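# Peel silicone mat off well plate into tray

## Task

Remove the silicone mat from the top of the well plate and place it in the tray, while the plate stays upright in its original spot; the wells hold liquid, so the plate must not be tilted.

## Robot and tools

Robot: two six-joint arms, left_arm and right_arm, each ending in a two-finger parallel gripper. Left_arm's base sits near (+0.004, +0.499, 0) m and right_arm's near (+0.061, -0.311, 0) m in the scene frame, both turned only slightly about z. Behind them stands a fixed two-camera mount. Cameras: cam_head_left, cam_head_right, cam_high, cam_low, cam_left_wrist, cam_right_wrist, all 672x504.

Frames: the scene frame has its origin at table height, halfway between the nominal bases, +x out over the table, +y toward left_arm, +z up. Fixed cameras and the table use the scene frame. Each arm's reported hand pose, velocities and wrist-camera pose are in that arm's own base frame. Gripper axes: fingers point along +z, they open and close along y, and a block juts about 10 cm toward +x from the wrist roll axis. end_effector_position is the point between the closed pads; fingertips extend roughly 19 mm past it closed and 6 mm fully open. Reported poses may be off by a few centimetres.

The row: every motion argument is a row of exactly 18 numbers covering both arms, even if one arm stays put. Numbers 1-6 are left_arm's absolute joint target angles in radians, in this order: wrist pitch, forearm roll, wrist roll, elbow, shoulder, waist. Numbers 7-9 are left_arm's gripper position, force_limit, speed, each in [-1, 1]. Numbers 10-18 repeat that layout for right_arm. Joint ranges (rad): wrist pitch -3.140..3.140, forearm roll -3.316..3.316, wrist roll -3.927..3.927, elbow -1.187..4.328, shoulder -3.140..3.140, waist -3.491..3.491. A target more than 0.010 rad beyond a range end, and further out than the current angle, gets the call refused; targets past the true end are clipped, sometimes noted as "joint sent to its limit". Gripper position: +1 fully open (85 mm), about -0.8 pads touch, -1 closes until blocked. force_limit and speed shape grip strength (roughly 30-100 N per pad on slow closes, more on fast closes from wide open); speed sets finger travel, about 20, 85 and 150 mm/s at -1, 0, +1. All start at +1. To keep a gripper unchanged resend its previous three numbers; 0 is a real command.

Tools:
- execute_actions(actions, cameras): actions is a list of actions; each action is up to 15 rows, one per 1/30 s step, and a short action repeats its final row. Images appear only for an empty list or when cameras are named (["all"], a list of names, or []). An empty list also reports the scene number and task.
- move(target, speed, blend, stop_force, zero, blocking, cameras): target is one 18-number row or a list of up to 15 rows, all absolute joint targets. speed is rad/s for the joint with the longest way to go, 0.01-3.92, default 0.5, one value or one per target. blend (rad) rounds corners in a list; 0 stops at each. stop_force (12-80 N, shared by both arms) ends an arm's path when it feels that much added resistance; use it with low speed for touching down, keep finger numbers identical across listed rows, and omit it when lifting away from contact. zero (default true) re-zeroes the force reading first. blocking=false returns after about 0.5 s while motion continues; a new move replaces it; not allowed with stop_force. Paths take at least 0.5 s and at most 10 s, don't avoid obstacles, and the result adds a "move:" line: done, off_target, moving, held or fault, plus limits=held if steps were withheld.
- wait(seconds 0-10): lets time pass holding the last commands.
- stop(): brakes a running move; fingers continue.
- zoom_image(camera, region [x0,y0,x1,y1] pixels, at most 504x504): closer look at that camera's latest image.
- finished_scene(scene): ends the scene (1 or 2); irreversible; the goal must hold afterwards without the robot.

Results: Joint positions, Joint velocities ("within noise" when still) and Joint targets per arm in the joint order above; Tool commands; end-effector position and quaternion (wxyz); object_status (0 moving, 1 blocked while opening, 2 blocked while closing = grasp, 3 reached requested position/pads met); position_measured in counts (3 open, ~78 = 60 mm, 130 = 40 mm, 180 = 20 mm, 230 pads together); Flange force along gripper x y z with noticeable error, including held weight, or "no reading". "joint command not followed" means the inter-arm clearance check altered or blocked targets. MOTOR HOT warns of heating; OVER-TEMPERATURE FAULT freezes the arm 30-60 s or more.

Gripping: command -1, keep it, confirm object_status 2. A position change of at least 0.01 is needed before new force_limit or speed apply; open first for a softer grip.

Avoid: faults stop an arm 10 s (joint contact torque reaching 144 N m for waist/shoulder/elbow or 36 N m for the wrist joints, or 150 N on any part). Arms are stiff, so targets even slightly into a firm surface can fault; approach slowly. Don't let arms or grippers collide or squeeze each other's fingers. Don't drop or release moving parts, slam, or strike fixed or heavy items. Don't overload the gripper by pulling hard, twisting, or squeezing something still resting on a support. Keep the plate upright and in place while peeling; nothing may end up off the table. Stretched arms and held loads heat motors. Loose objects may be nudged occasionally. Smooth, efficient and quick motion is preferred.

Each tool is called by a JSON object that holds its "method" and its "body", one argument or row to a line.

## Session

{"method": "execute_actions", "body": {
  "actions": []
}}

Scene clock: 0.00 s.
left_arm: end_effector_position=(+0.6401, -0.3467, +0.1294) position_measured=3 object_status=3 end_effector_quat_wxyz=(+0.011, +0.812, -0.150, +0.564) | right_arm: end_effector_position=(+0.2562, +0.0591, +0.3945) position_measured=3 object_status=3 end_effector_quat_wxyz=(-0.507, +0.150, +0.803, -0.274)
Joint names: [wrist pitch, forearm roll, wrist roll, elbow, shoulder, waist]
Joint positions: left_arm=[-0.5 -1.748 -1.323 -0.153 0.367 -0.732] | right_arm=[-2.698 -0.398 -1.104 0.226 0.292 0.488]
Joint velocities: within noise
Flange force (N): no reading
Joint targets: left_arm=[-0.500 -1.748 -1.323 -0.153 0.367 -0.732] | right_arm=[-2.698 -0.398 -1.104 0.226 0.292 0.488]
Tool commands: left_gripper/position=+1.0 left_gripper/force_limit=+1.0 left_gripper/speed=+1.0 right_gripper/position=+1.0 right_gripper/force_limit=+1.0 right_gripper/speed=+1.0

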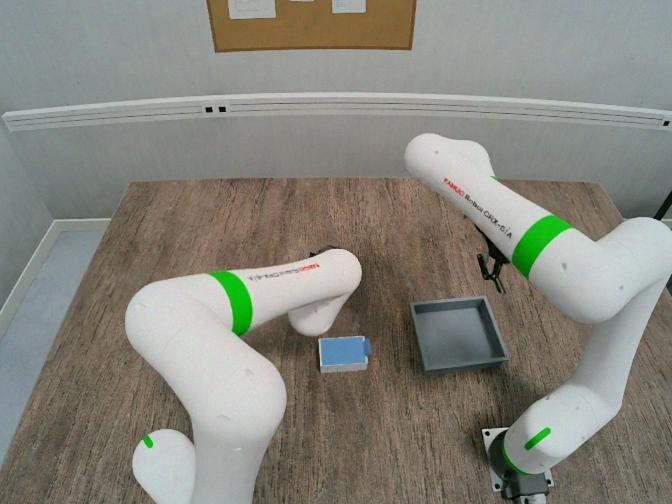

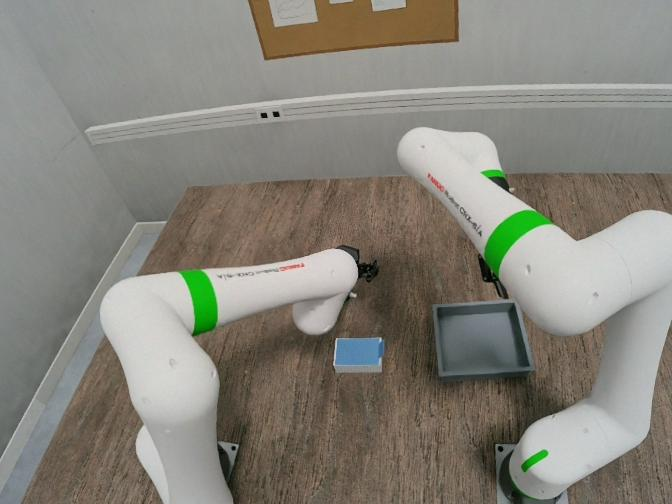

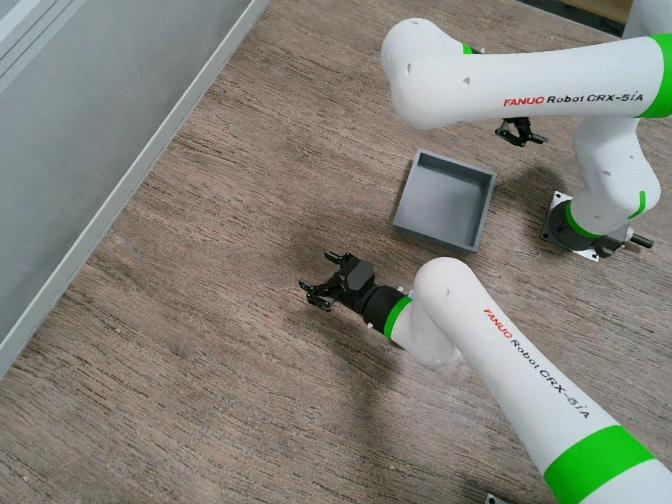

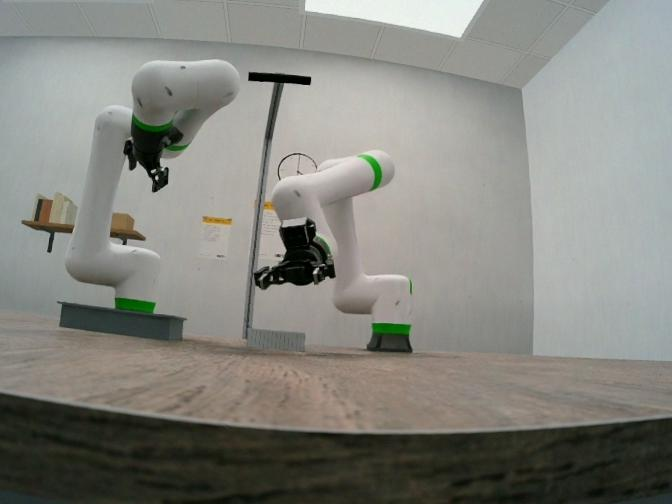

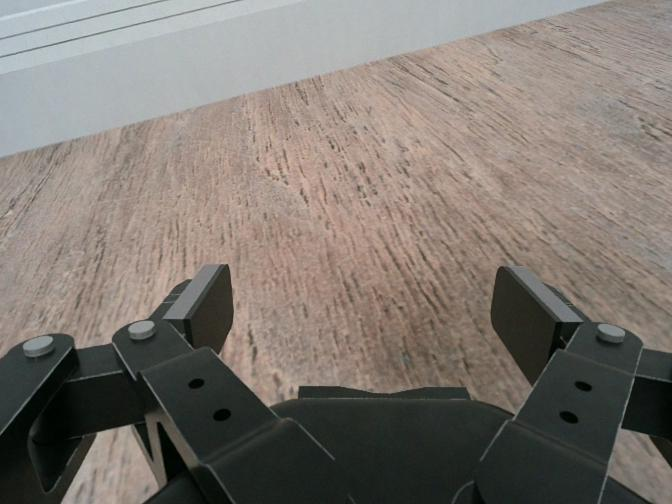

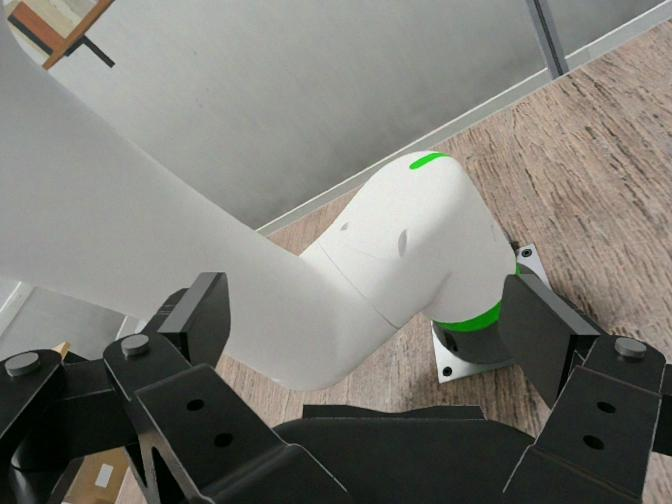

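{"method": "zoom_image", "body": {
  "camera": "cam_head_right",
  "region": [300, 300, 420, 390]
}}

{"method": "zoom_image", "body": {
  "camera": "cam_head_left",
  "region": [290, 310, 410, 400]
}}

{"method": "zoom_image", "body": {
  "camera": "cam_low",
  "region": [230, 310, 330, 370]
}}

Scaled by 4.200 from the camera's 672x504 image, which has a finer 960x720 frame.

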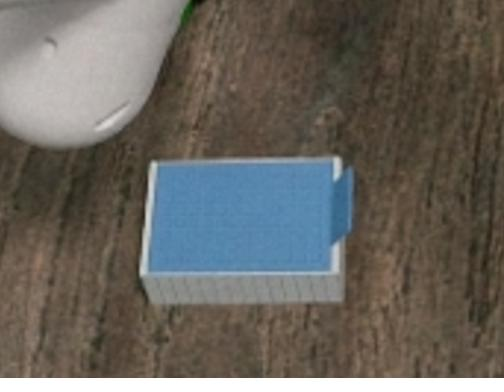

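Scaled by 4.200 from the camera's 672x504 image, which has a finer 960x720 frame.

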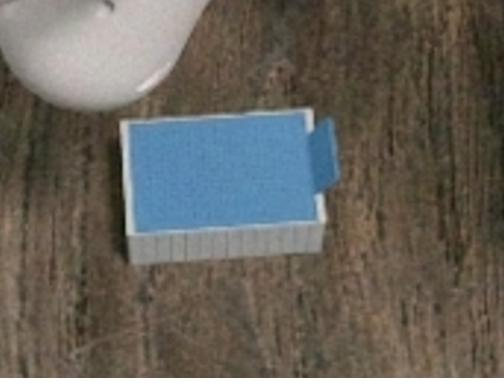

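Scaled by 5.040 from the camera's 672x504 image, which has a finer 960x720 frame.

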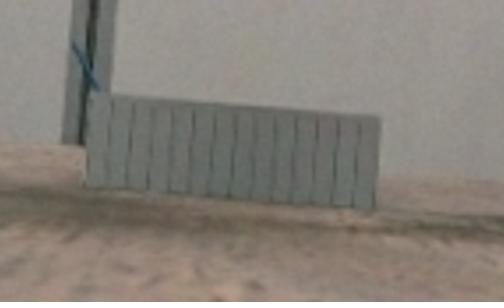

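{"method": "move", "body": {
  "target": [
    [-0.5,-1.748,-1.323,-0.153,0.0,-0.4,1,1,1,-2.4,-0.3,-1.12,0.226,0.2,0.6,1,1,1],
    [-0.5,-1.748,-1.323,-0.153,-0.3,0.3,1,1,1,-1.745,0,-1.18,0.355,0.181,1.18,1,1,1]
  ],
  "blend": [0.1,0],
  "speed": 0.8,
  "cameras": ["cam_right_wrist","cam_head_right","cam_high"]
}}

Scene clock: 4.17 s.
left_arm: end_effector_position=(+0.5136, +0.3371, +0.5793) position_measured=3 object_status=3 end_effector_quat_wxyz=(-0.245, +0.556, +0.292, +0.739) | right_arm: end_effector_position=(+0.3097, +0.4102, +0.3504) position_measured=3 object_status=3 end_effector_quat_wxyz=(+0.000, +0.000, +1.000, +0.000)
Joint names: [wrist pitch, forearm roll, wrist roll, elbow, shoulder, waist]
Joint positions: left_arm=[-0.5 -1.748 -1.323 -0.153 -0.3 0.3] | right_arm=[-1.745 0 -1.18 0.355 0.181 1.18]
Flange force (N): left_arm=[-3.3 3.2 6.6] | right_arm=[2.7 -1.9 3.5]
Joint targets: left_arm=[-0.500 -1.748 -1.323 -0.153 -0.300 0.300] | right_arm=[-1.745 0.000 -1.180 0.355 0.181 1.180]
move: done
Images, in order (width x height): cam_head_right 672x504, cam_high 672x504, cam_right_wrist 672x504.

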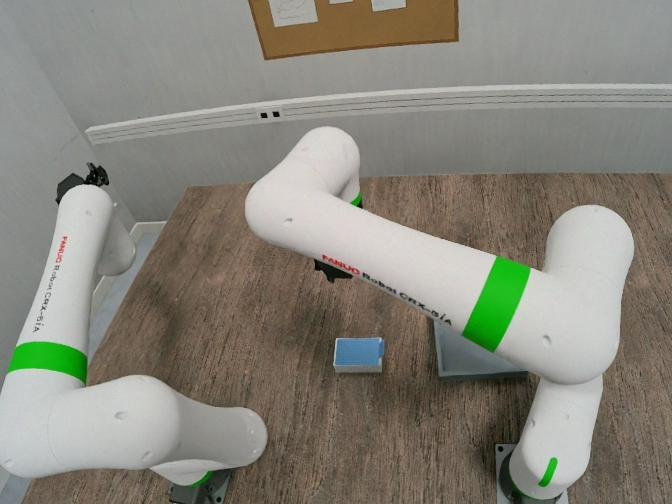

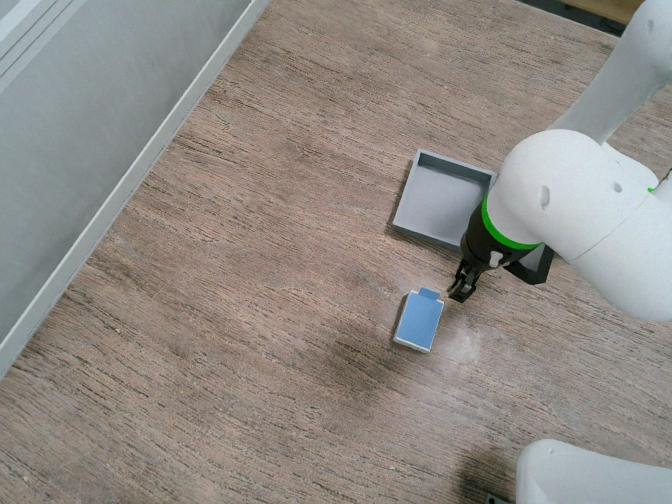

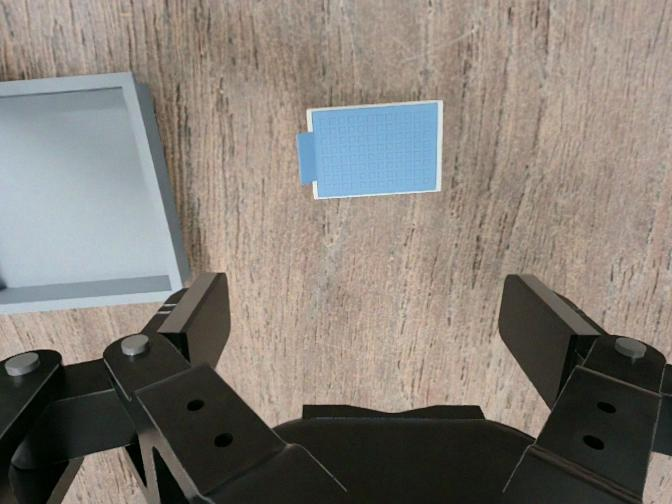

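{"method": "move", "body": {
  "target": [-0.5,-1.748,-1.323,-0.153,-0.3,0.3,1,1,1,-1.430,0,-1.17,-0.0518,0.0892,1.17,1,1,1],
  "cameras": ["cam_right_wrist","cam_high","cam_low"]
}}

{"method": "zoom_image", "body": {
  "camera": "cam_right_wrist",
  "region": [230, 20, 600, 300]
}}

{"method": "zoom_image", "body": {
  "camera": "cam_low",
  "region": [230, 310, 330, 370]
}}

Scene clock: 6.53 s.
left_arm: end_effector_position=(+0.5136, +0.3372, +0.5794) position_measured=3 object_status=3 end_effector_quat_wxyz=(-0.245, +0.556, +0.292, +0.739) | right_arm: end_effector_position=(+0.3000, +0.3749, +0.2206) position_measured=3 object_status=3 end_effector_quat_wxyz=(+0.000, +0.000, +1.000, +0.000)
Joint names: [wrist pitch, forearm roll, wrist roll, elbow, shoulder, waist]
Joint positions: left_arm=[-0.5 -1.748 -1.323 -0.153 -0.3 0.3] | right_arm=[-1.43 0 -1.17 -0.052 0.089 1.17]
Flange force (N): left_arm=[-4.9 4.5 5.3] | right_arm=[3.3 -2.7 3.4]
Joint targets: left_arm=[-0.500 -1.748 -1.323 -0.153 -0.300 0.300] | right_arm=[-1.430 0.000 -1.170 -0.052 0.089 1.170]
move: done
Images, in order (width x height): cam_high 672x504, cam_low 672x504, cam_right_wrist 672x504.

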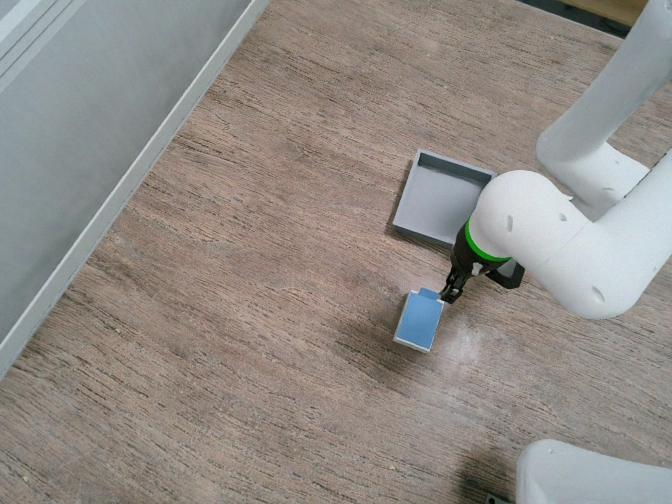

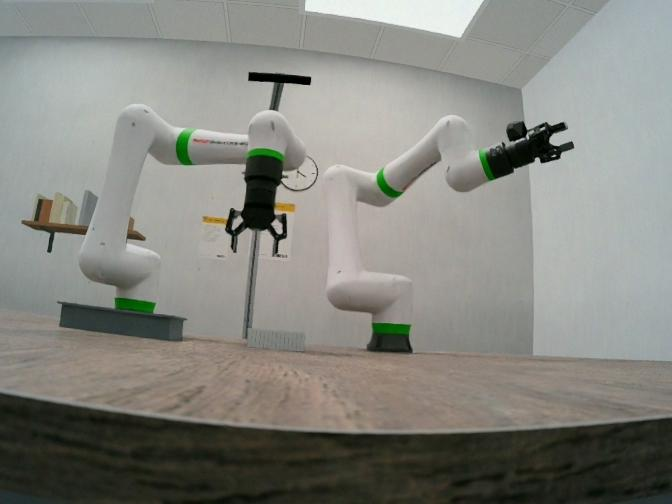

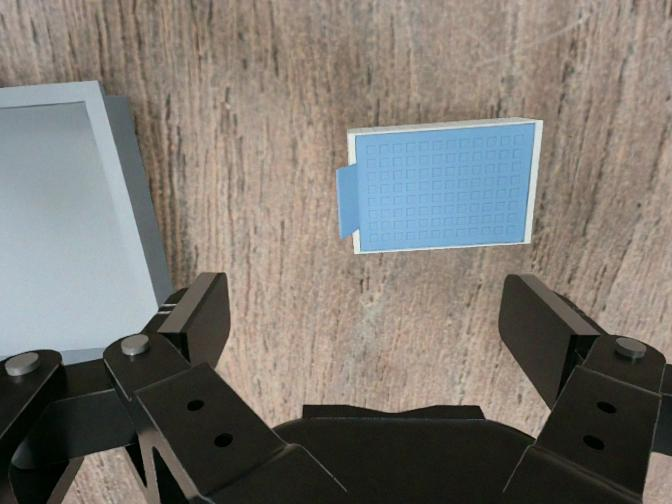

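Scaled by 1.362 from the camera's 672x504 image, which has a finer 960x720 frame.

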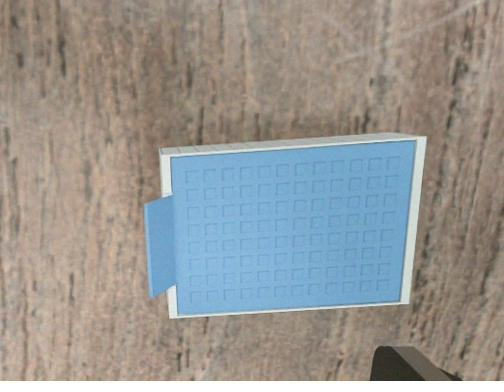

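Scaled by 5.040 from the camera's 672x504 image, which has a finer 960x720 frame.

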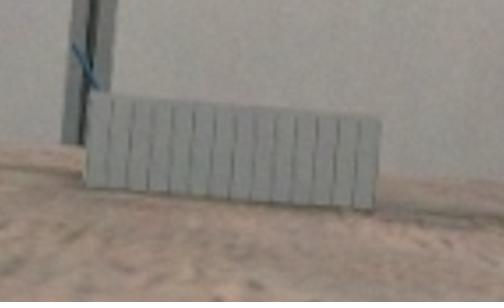

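{"method": "move", "body": {
  "target": [-0.5,-1.748,-1.323,-0.153,-0.3,0.3,1,1,1,-0.5932,0,-1.2077,-0.7726,-0.3589,1.148,1,1,1],
  "speed": 0.6,
  "cameras": ["cam_right_wrist","cam_low","cam_head_left"]
}}

{"method": "zoom_image", "body": {
  "camera": "cam_low",
  "region": [200, 250, 360, 370]
}}

{"method": "zoom_image", "body": {
  "camera": "cam_right_wrist",
  "region": [150, 20, 600, 400]
}}

Scene clock: 10.13 s.
left_arm: end_effector_position=(+0.5136, +0.3372, +0.5794) position_measured=3 object_status=3 end_effector_quat_wxyz=(-0.245, +0.556, +0.292, +0.739) | right_arm: end_effector_position=(+0.2895, +0.3267, +0.1320) position_measured=3 object_status=3 end_effector_quat_wxyz=(+0.107, +0.029, +0.960, +0.257)
Joint names: [wrist pitch, forearm roll, wrist roll, elbow, shoulder, waist]
Joint positions: left_arm=[-0.5 -1.748 -1.323 -0.153 -0.3 0.3] | right_arm=[-0.593 0 -1.208 -0.773 -0.359 1.148]
Flange force (N): left_arm=[-4.1 4.2 5.5] | right_arm=no reading
Joint targets: left_arm=[-0.500 -1.748 -1.323 -0.153 -0.300 0.300] | right_arm=[-0.593 0.000 -1.208 -0.773 -0.359 1.148]
move: done
Images, in order (width x height): cam_head_left 672x504, cam_low 672x504, cam_right_wrist 672x504.

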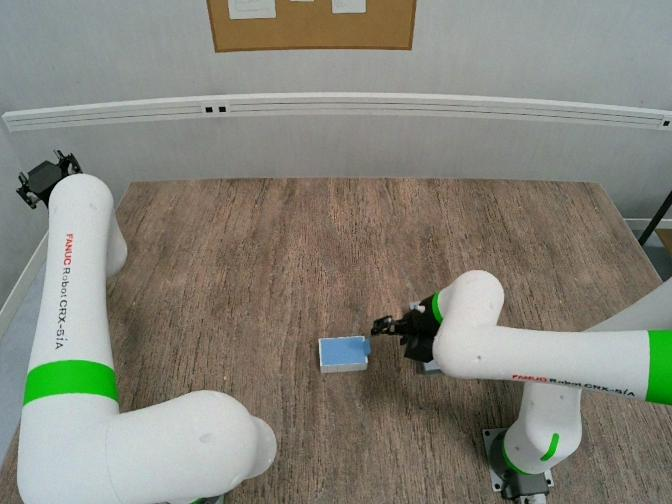

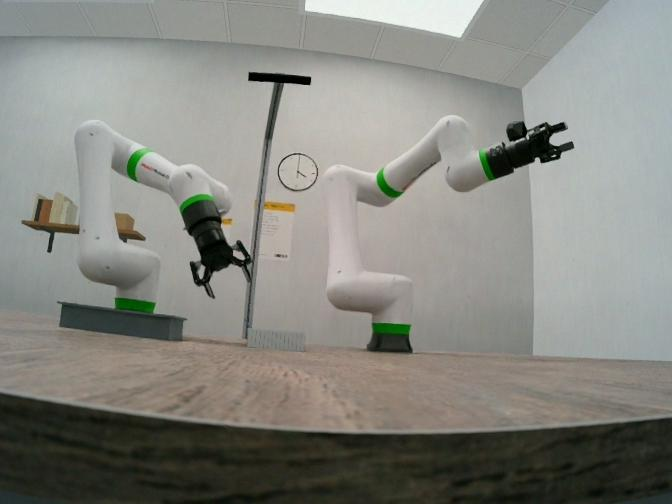

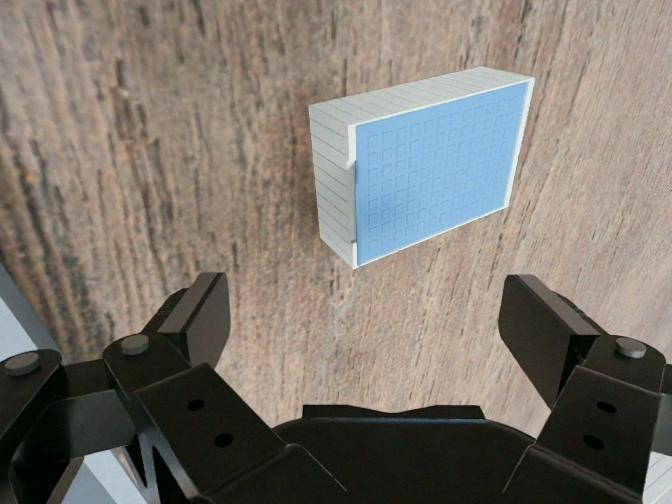

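Scaled by 3.150 from the camera's 672x504 image, which has a finer 960x720 frame.

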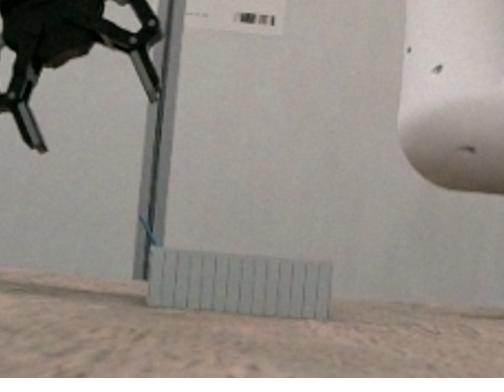

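Scaled by 1.120 from the camera's 672x504 image, which has a finer 960x720 frame.

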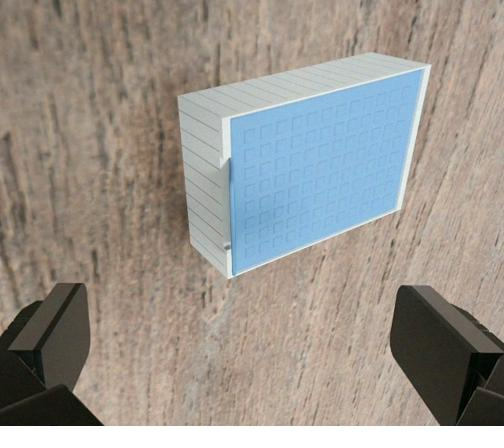

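{"method": "move", "body": {
  "target": [-0.5,-1.748,-1.323,-0.153,-0.3,0.3,1,1,1,-0.3963,0,-1.2176,-0.7866,-0.1740,1.160,1,1,1],
  "speed": 0.3,
  "cameras": ["cam_right_wrist","cam_low","cam_head_left"]
}}

{"method": "zoom_image", "body": {
  "camera": "cam_low",
  "region": [200, 270, 320, 360]
}}

{"method": "zoom_image", "body": {
  "camera": "cam_right_wrist",
  "region": [150, 20, 600, 400]
}}

{"method": "zoom_image", "body": {
  "camera": "cam_head_left",
  "region": [290, 290, 440, 400]
}}

Scene clock: 11.97 s.
left_arm: end_effector_position=(+0.5136, +0.3372, +0.5794) position_measured=3 object_status=3 end_effector_quat_wxyz=(-0.245, +0.556, +0.292, +0.739) | right_arm: end_effector_position=(+0.2978, +0.3581, +0.0772) position_measured=3 object_status=3 end_effector_quat_wxyz=(+0.103, +0.028, +0.960, +0.257)
Joint names: [wrist pitch, forearm roll, wrist roll, elbow, shoulder, waist]
Joint positions: left_arm=[-0.5 -1.748 -1.323 -0.153 -0.3 0.3] | right_arm=[-0.396 0 -1.218 -0.787 -0.174 1.16]
Flange force (N): left_arm=[-4.8 4.6 6.1] | right_arm=no reading
Joint targets: left_arm=[-0.500 -1.748 -1.323 -0.153 -0.300 0.300] | right_arm=[-0.396 0.000 -1.218 -0.787 -0.174 1.160]
move: done
Images, in order (width x height): cam_head_left 672x504, cam_low 672x504, cam_right_wrist 672x504.

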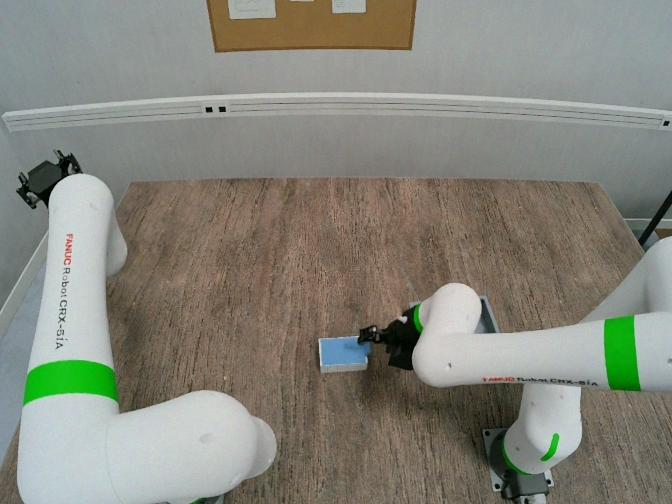

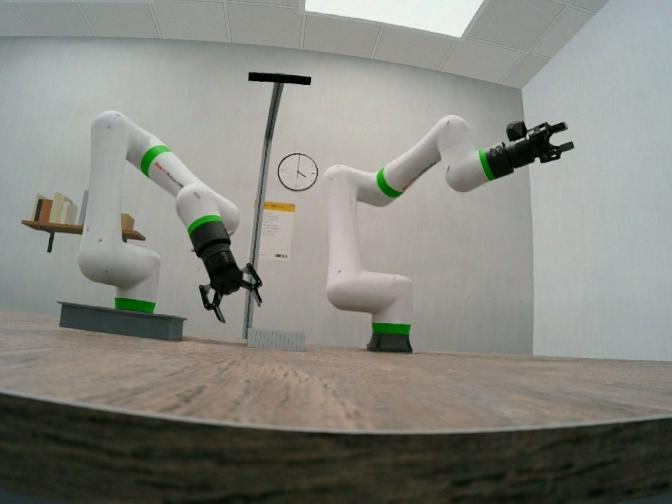

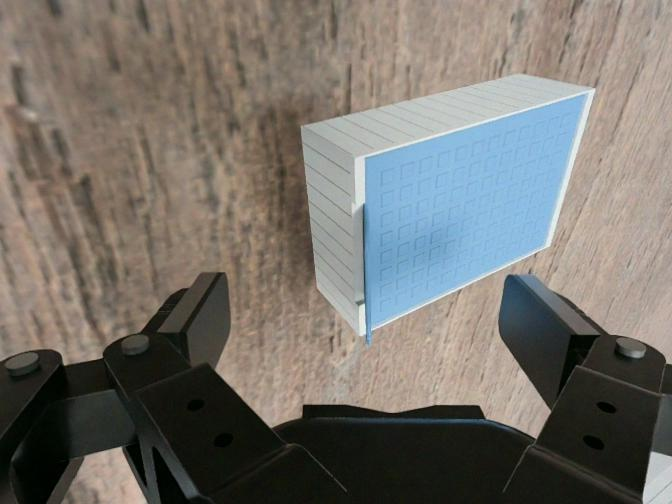

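Scaled by 4.200 from the camera's 672x504 image, which has a finer 960x720 frame.

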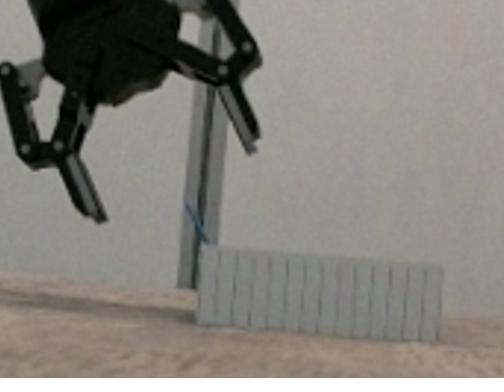

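Scaled by 1.120 from the camera's 672x504 image, which has a finer 960x720 frame.

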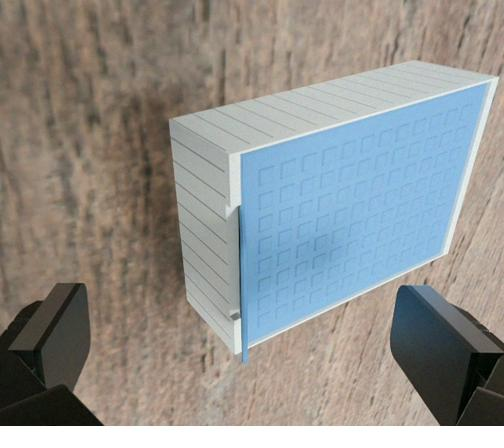

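Scaled by 3.360 from the camera's 672x504 image, which has a finer 960x720 frame.

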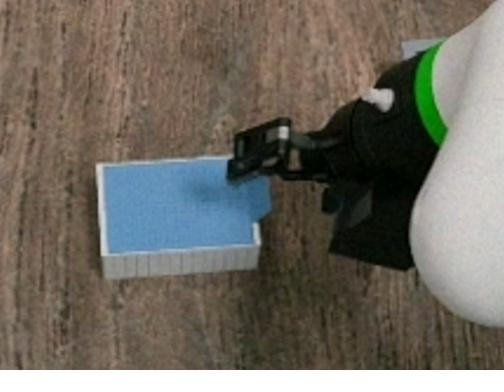

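{"method": "move", "body": {
  "target": [
    [-0.5,-1.748,-1.323,-0.153,-0.3,0.3,1,1,1,-0.347,0,-1.2176,-0.7834,-0.1215,1.160,1,1,1],
    [-0.5,-1.748,-1.323,-0.153,-0.3,0.3,1,1,1,-0.347,0,-1.2176,-0.7834,-0.1215,1.160,-1,-0.5,-0.5]
  ],
  "speed": 0.15,
  "cameras": ["cam_right_wrist","cam_low","cam_head_left"]
}}

{"method": "zoom_image", "body": {
  "camera": "cam_low",
  "region": [200, 270, 320, 360]
}}

{"method": "zoom_image", "body": {
  "camera": "cam_right_wrist",
  "region": [150, 20, 600, 400]
}}

Scene clock: 15.10 s.
left_arm: end_effector_position=(+0.5136, +0.3372, +0.5794) position_measured=3 object_status=3 end_effector_quat_wxyz=(-0.245, +0.556, +0.292, +0.739) | right_arm: end_effector_position=(+0.3013, +0.3661, +0.0634) position_measured=227 object_status=2 end_effector_quat_wxyz=(+0.103, +0.028, +0.960, +0.257)
Joint names: [wrist pitch, forearm roll, wrist roll, elbow, shoulder, waist]
Joint positions: left_arm=[-0.5 -1.748 -1.323 -0.153 -0.3 0.3] | right_arm=[-0.347 0 -1.218 -0.783 -0.121 1.16]
Flange force (N): left_arm=[-4.6 4.8 6.1] | right_arm=no reading
Joint targets: left_arm=[-0.500 -1.748 -1.323 -0.153 -0.300 0.300] | right_arm=[-0.347 0.000 -1.218 -0.783 -0.121 1.160]
move: done
Images, in order (width x height): cam_head_left 672x504, cam_low 672x504, cam_right_wrist 672x504.

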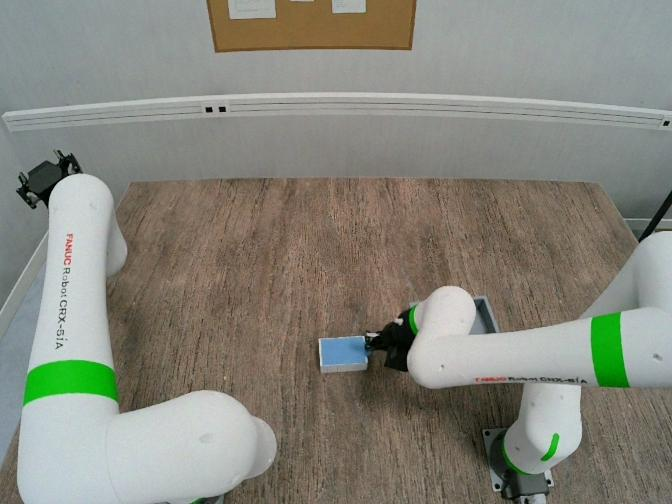

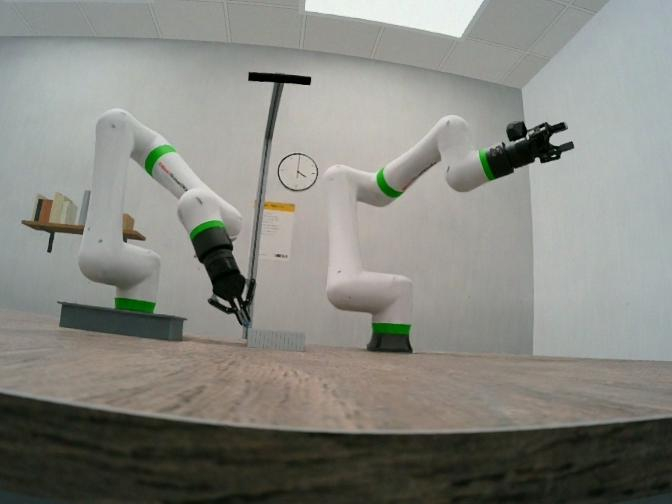

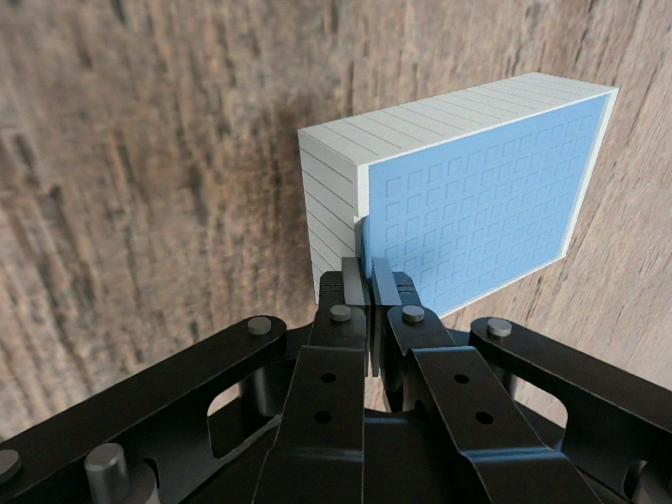

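Scaled by 4.200 from the camera's 672x504 image, which has a finer 960x720 frame.

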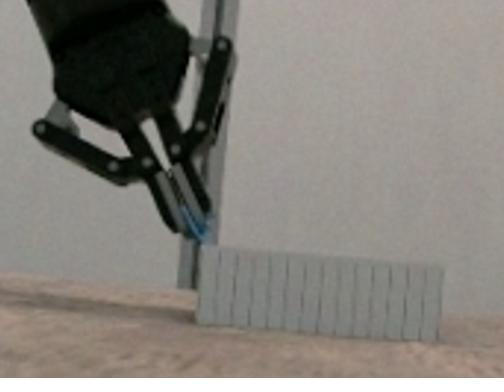

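Scaled by 1.120 from the camera's 672x504 image, which has a finer 960x720 frame.

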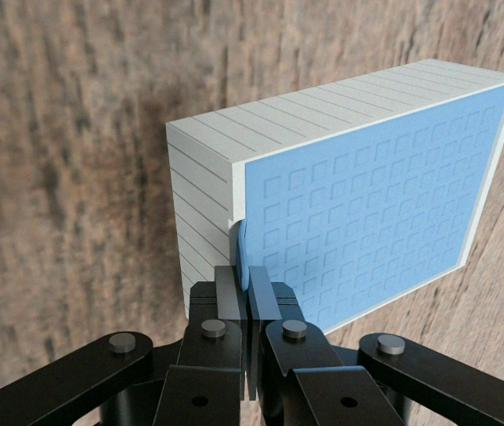

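{"method": "move", "body": {
  "target": [-0.5,-1.748,-1.323,-0.153,-0.3,0.3,1,1,1,-0.4517,0,-1.2176,-0.6749,-0.1177,1.1879,-1,-0.5,-0.5],
  "speed": 0.08,
  "cameras": ["cam_right_wrist","cam_low","cam_head_left"]
}}

{"method": "zoom_image", "body": {
  "camera": "cam_low",
  "region": [200, 270, 320, 360]
}}

Scene clock: 17.20 s.
left_arm: end_effector_position=(+0.5136, +0.3372, +0.5794) position_measured=3 object_status=3 end_effector_quat_wxyz=(-0.245, +0.556, +0.292, +0.739) | right_arm: end_effector_position=(+0.3011, +0.3997, +0.1004) position_measured=227 object_status=2 end_effector_quat_wxyz=(+0.100, +0.014, +0.961, +0.259)
Joint names: [wrist pitch, forearm roll, wrist roll, elbow, shoulder, waist]
Joint positions: left_arm=[-0.5 -1.748 -1.323 -0.153 -0.3 0.3] | right_arm=[-0.452 0 -1.218 -0.675 -0.118 1.188]
Flange force (N): left_arm=[-4.8 4.8 5.6] | right_arm=[6.7 -2.4 0.5]
Joint targets: left_arm=[-0.500 -1.748 -1.323 -0.153 -0.300 0.300] | right_arm=[-0.452 0.000 -1.218 -0.675 -0.118 1.188]
move: done
Images, in order (width x height): cam_head_left 672x504, cam_low 672x504, cam_right_wrist 672x504.

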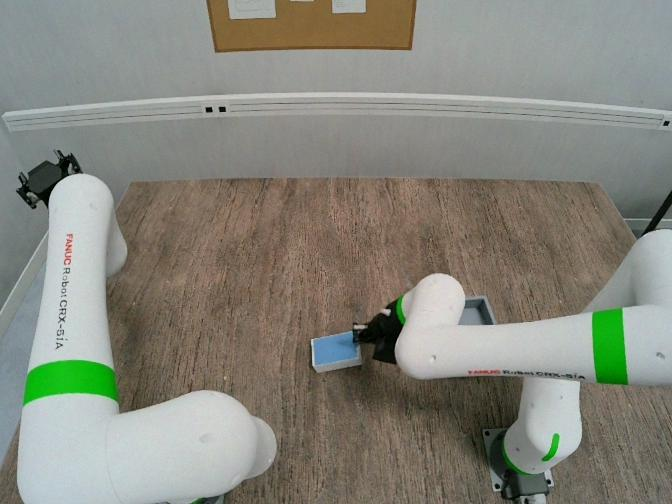

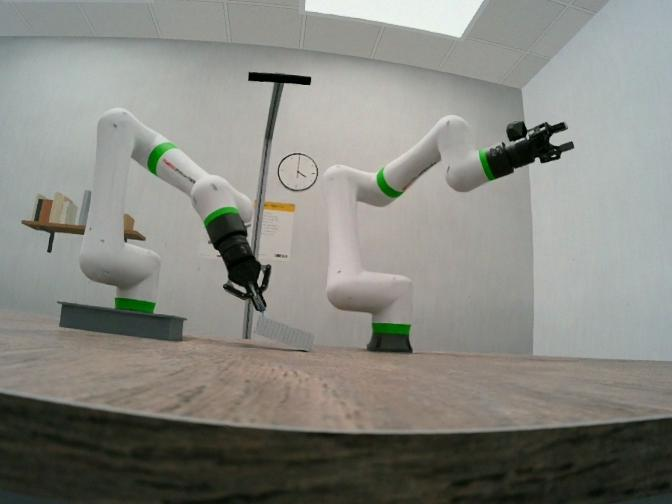

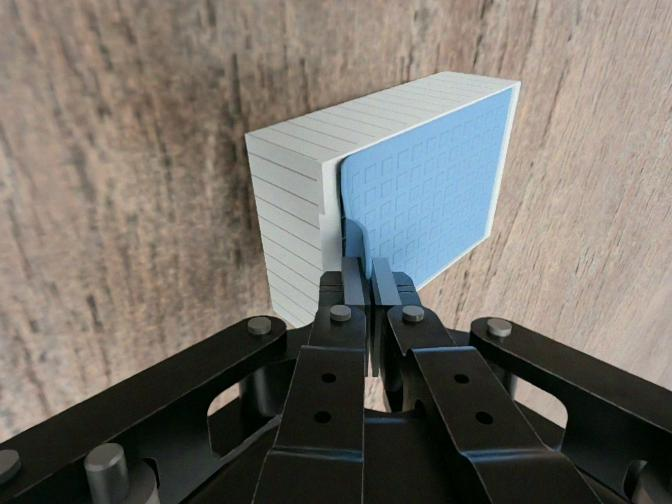

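Scaled by 4.200 from the camera's 672x504 image, which has a finer 960x720 frame.

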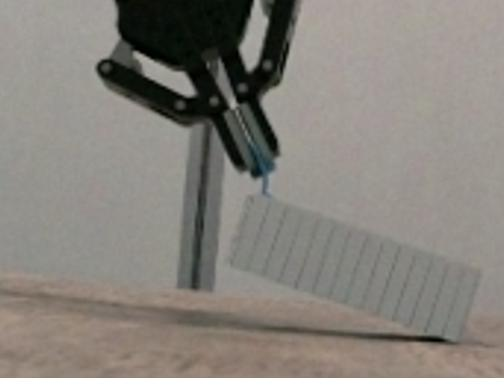

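{"method": "move", "body": {
  "target": [-0.5,-1.748,-1.323,-0.153,-0.3,0.3,1,1,1,-0.347,0,-1.2176,-0.7834,-0.1215,1.160,-1,-0.5,-0.5],
  "speed": 0.06,
  "cameras": ["cam_right_wrist","cam_low","cam_head_left"]
}}

{"method": "zoom_image", "body": {
  "camera": "cam_low",
  "region": [200, 270, 320, 360]
}}

{"method": "zoom_image", "body": {
  "camera": "cam_right_wrist",
  "region": [250, 20, 650, 400]
}}

{"method": "zoom_image", "body": {
  "camera": "cam_head_left",
  "region": [290, 290, 440, 400]
}}

Scene clock: 21.03 s.
left_arm: end_effector_position=(+0.5136, +0.3372, +0.5794) position_measured=3 object_status=3 end_effector_quat_wxyz=(-0.245, +0.556, +0.292, +0.739) | right_arm: end_effector_position=(+0.3013, +0.3661, +0.0634) position_measured=227 object_status=2 end_effector_quat_wxyz=(+0.103, +0.028, +0.960, +0.257)
Joint names: [wrist pitch, forearm roll, wrist roll, elbow, shoulder, waist]
Joint positions: left_arm=[-0.5 -1.748 -1.323 -0.153 -0.3 0.3] | right_arm=[-0.347 0 -1.218 -0.783 -0.122 1.16]
Flange force (N): left_arm=[-4.4 4.5 6.0] | right_arm=no reading
Joint targets: left_arm=[-0.500 -1.748 -1.323 -0.153 -0.300 0.300] | right_arm=[-0.347 0.000 -1.218 -0.783 -0.121 1.160]
move: done
Images, in order (width x height): cam_head_left 672x504, cam_low 672x504, cam_right_wrist 672x504.

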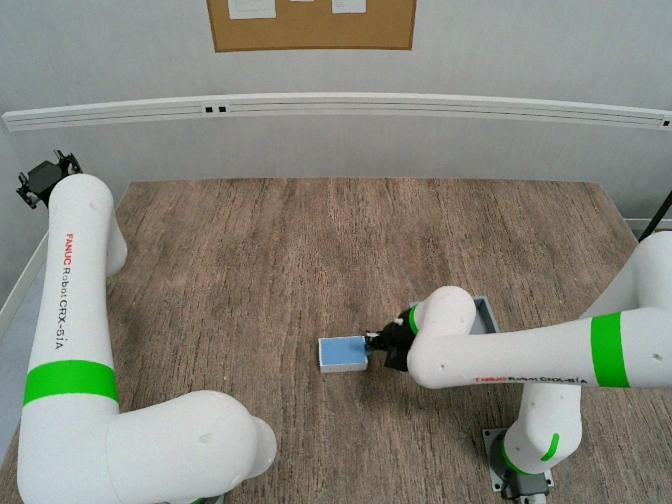

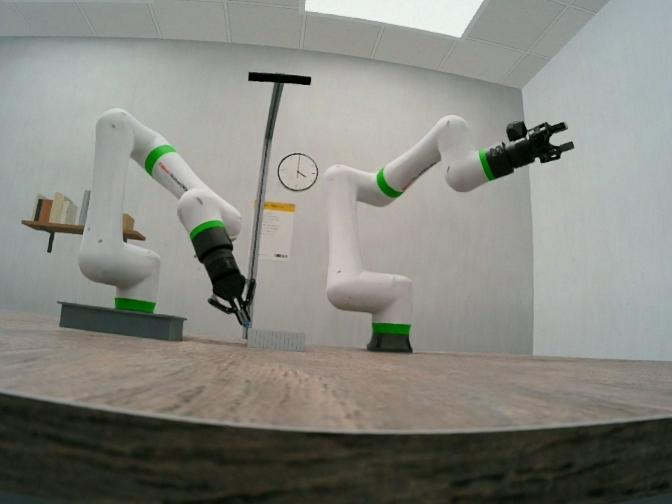

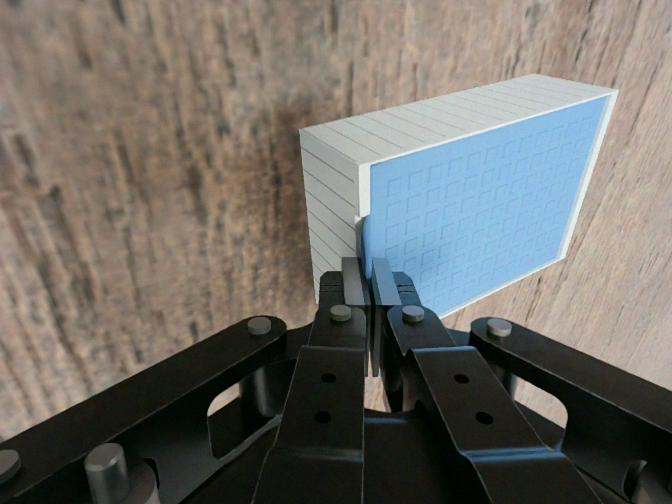

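Scaled by 4.200 from the camera's 672x504 image, which has a finer 960x720 frame.

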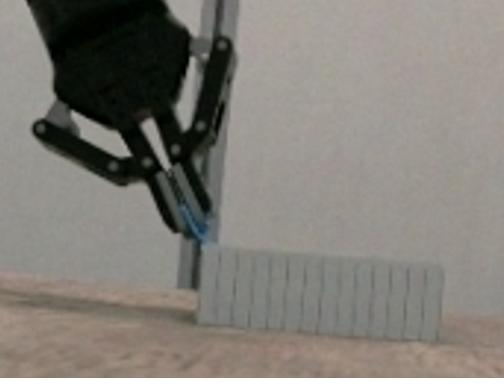

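Scaled by 1.260 from the camera's 672x504 image, which has a finer 960x720 frame.

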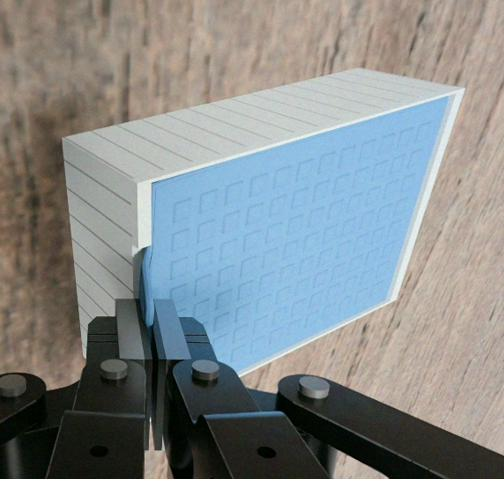

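Scaled by 3.360 from the camera's 672x504 image, which has a finer 960x720 frame.

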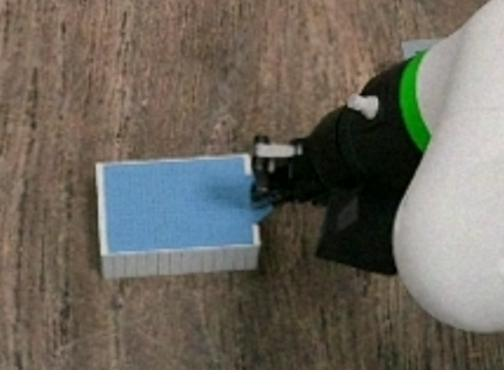

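{"method": "move", "body": {
  "target": [
    [-0.9,0,0,-0.3,-0.25,-0.25,-1,0,0,-0.347,0,-1.2176,-0.7834,-0.1215,1.160,-1,-0.5,-0.5],
    [-0.7847,0,0,-0.47,0.0161,-0.4922,-1,0,0,-0.347,0,-1.2176,-0.7834,-0.1215,1.160,-1,-0.5,-0.5]
  ],
  "speed": 0.7,
  "blend": [0.1,0],
  "cameras": ["cam_left_wrist","cam_low","cam_head_left"]
}}

{"method": "zoom_image", "body": {
  "camera": "cam_low",
  "region": [200, 250, 360, 370]
}}

{"method": "zoom_image", "body": {
  "camera": "cam_head_left",
  "region": [250, 250, 450, 400]
}}

Scene clock: 25.40 s.
left_arm: end_effector_position=(+0.3609, -0.3410, +0.0958) position_measured=232 object_status=3 end_effector_quat_wxyz=(+0.145, +0.241, +0.959, -0.036) | right_arm: end_effector_position=(+0.3013, +0.3661, +0.0633) position_measured=227 object_status=2 end_effector_quat_wxyz=(+0.103, +0.028, +0.960, +0.257)
Joint names: [wrist pitch, forearm roll, wrist roll, elbow, shoulder, waist]
Joint positions: left_arm=[-0.785 0 0 -0.47 0.016 -0.492] | right_arm=[-0.347 0 -1.218 -0.783 -0.122 1.16]
Flange force (N): left_arm=[-7.0 -7.2 5.6] | right_arm=no reading
Joint targets: left_arm=[-0.785 0.000 0.000 -0.470 0.016 -0.492] | right_arm=[-0.347 0.000 -1.218 -0.783 -0.121 1.160]
move: done
Images, in order (width x height): cam_head_left 672x504, cam_low 672x504, cam_left_wrist 672x504.

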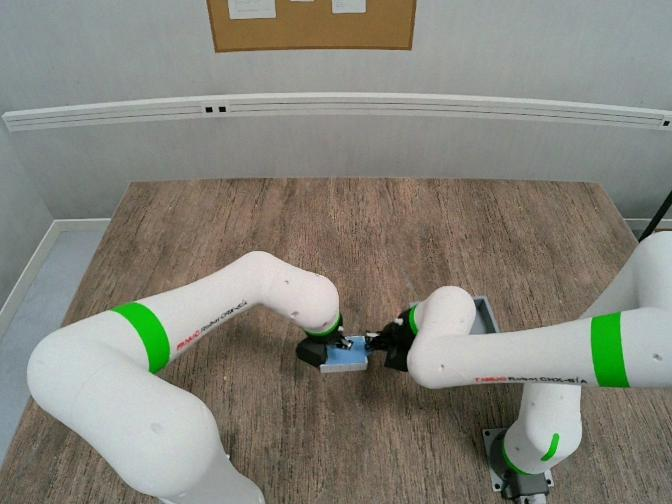

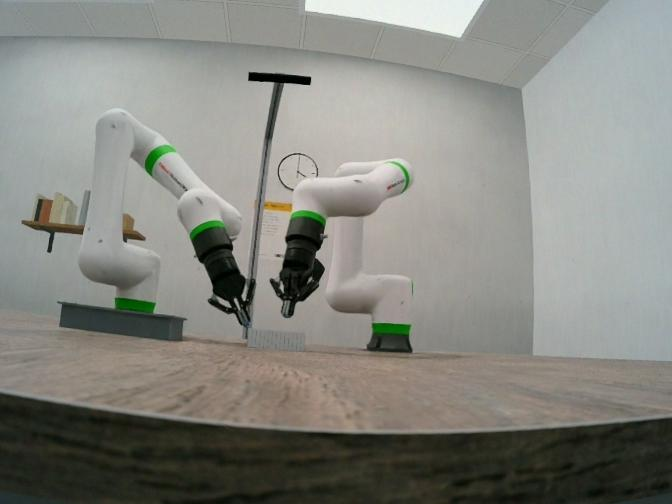

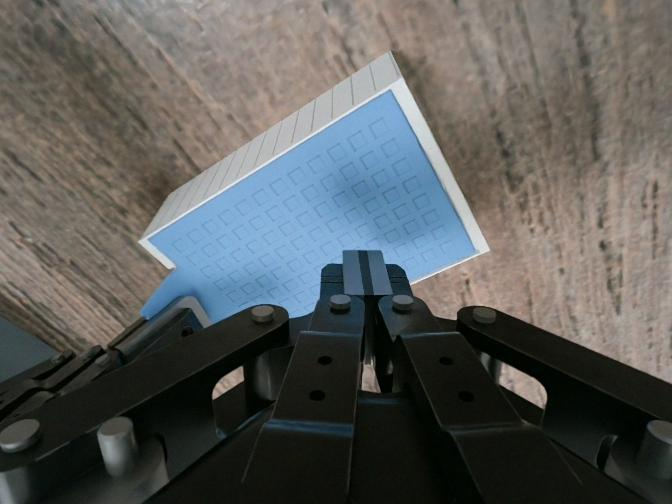

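Scaled by 3.150 from the camera's 672x504 image, which has a finer 960x720 frame.

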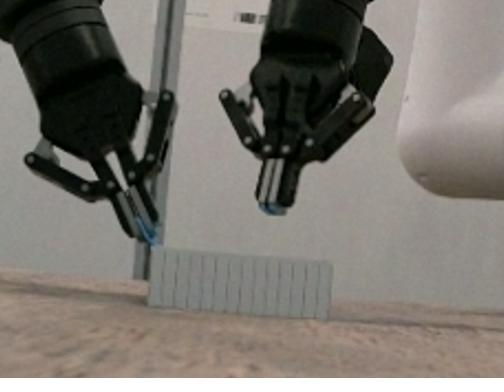

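Scaled by 2.520 from the camera's 672x504 image, which has a finer 960x720 frame.

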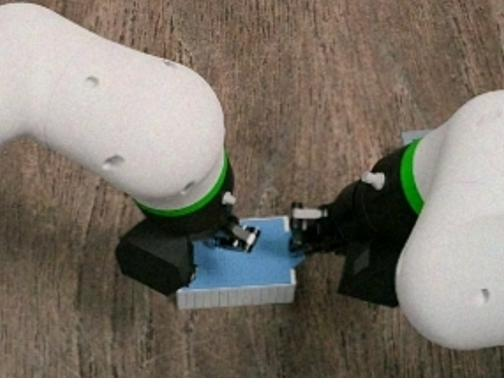

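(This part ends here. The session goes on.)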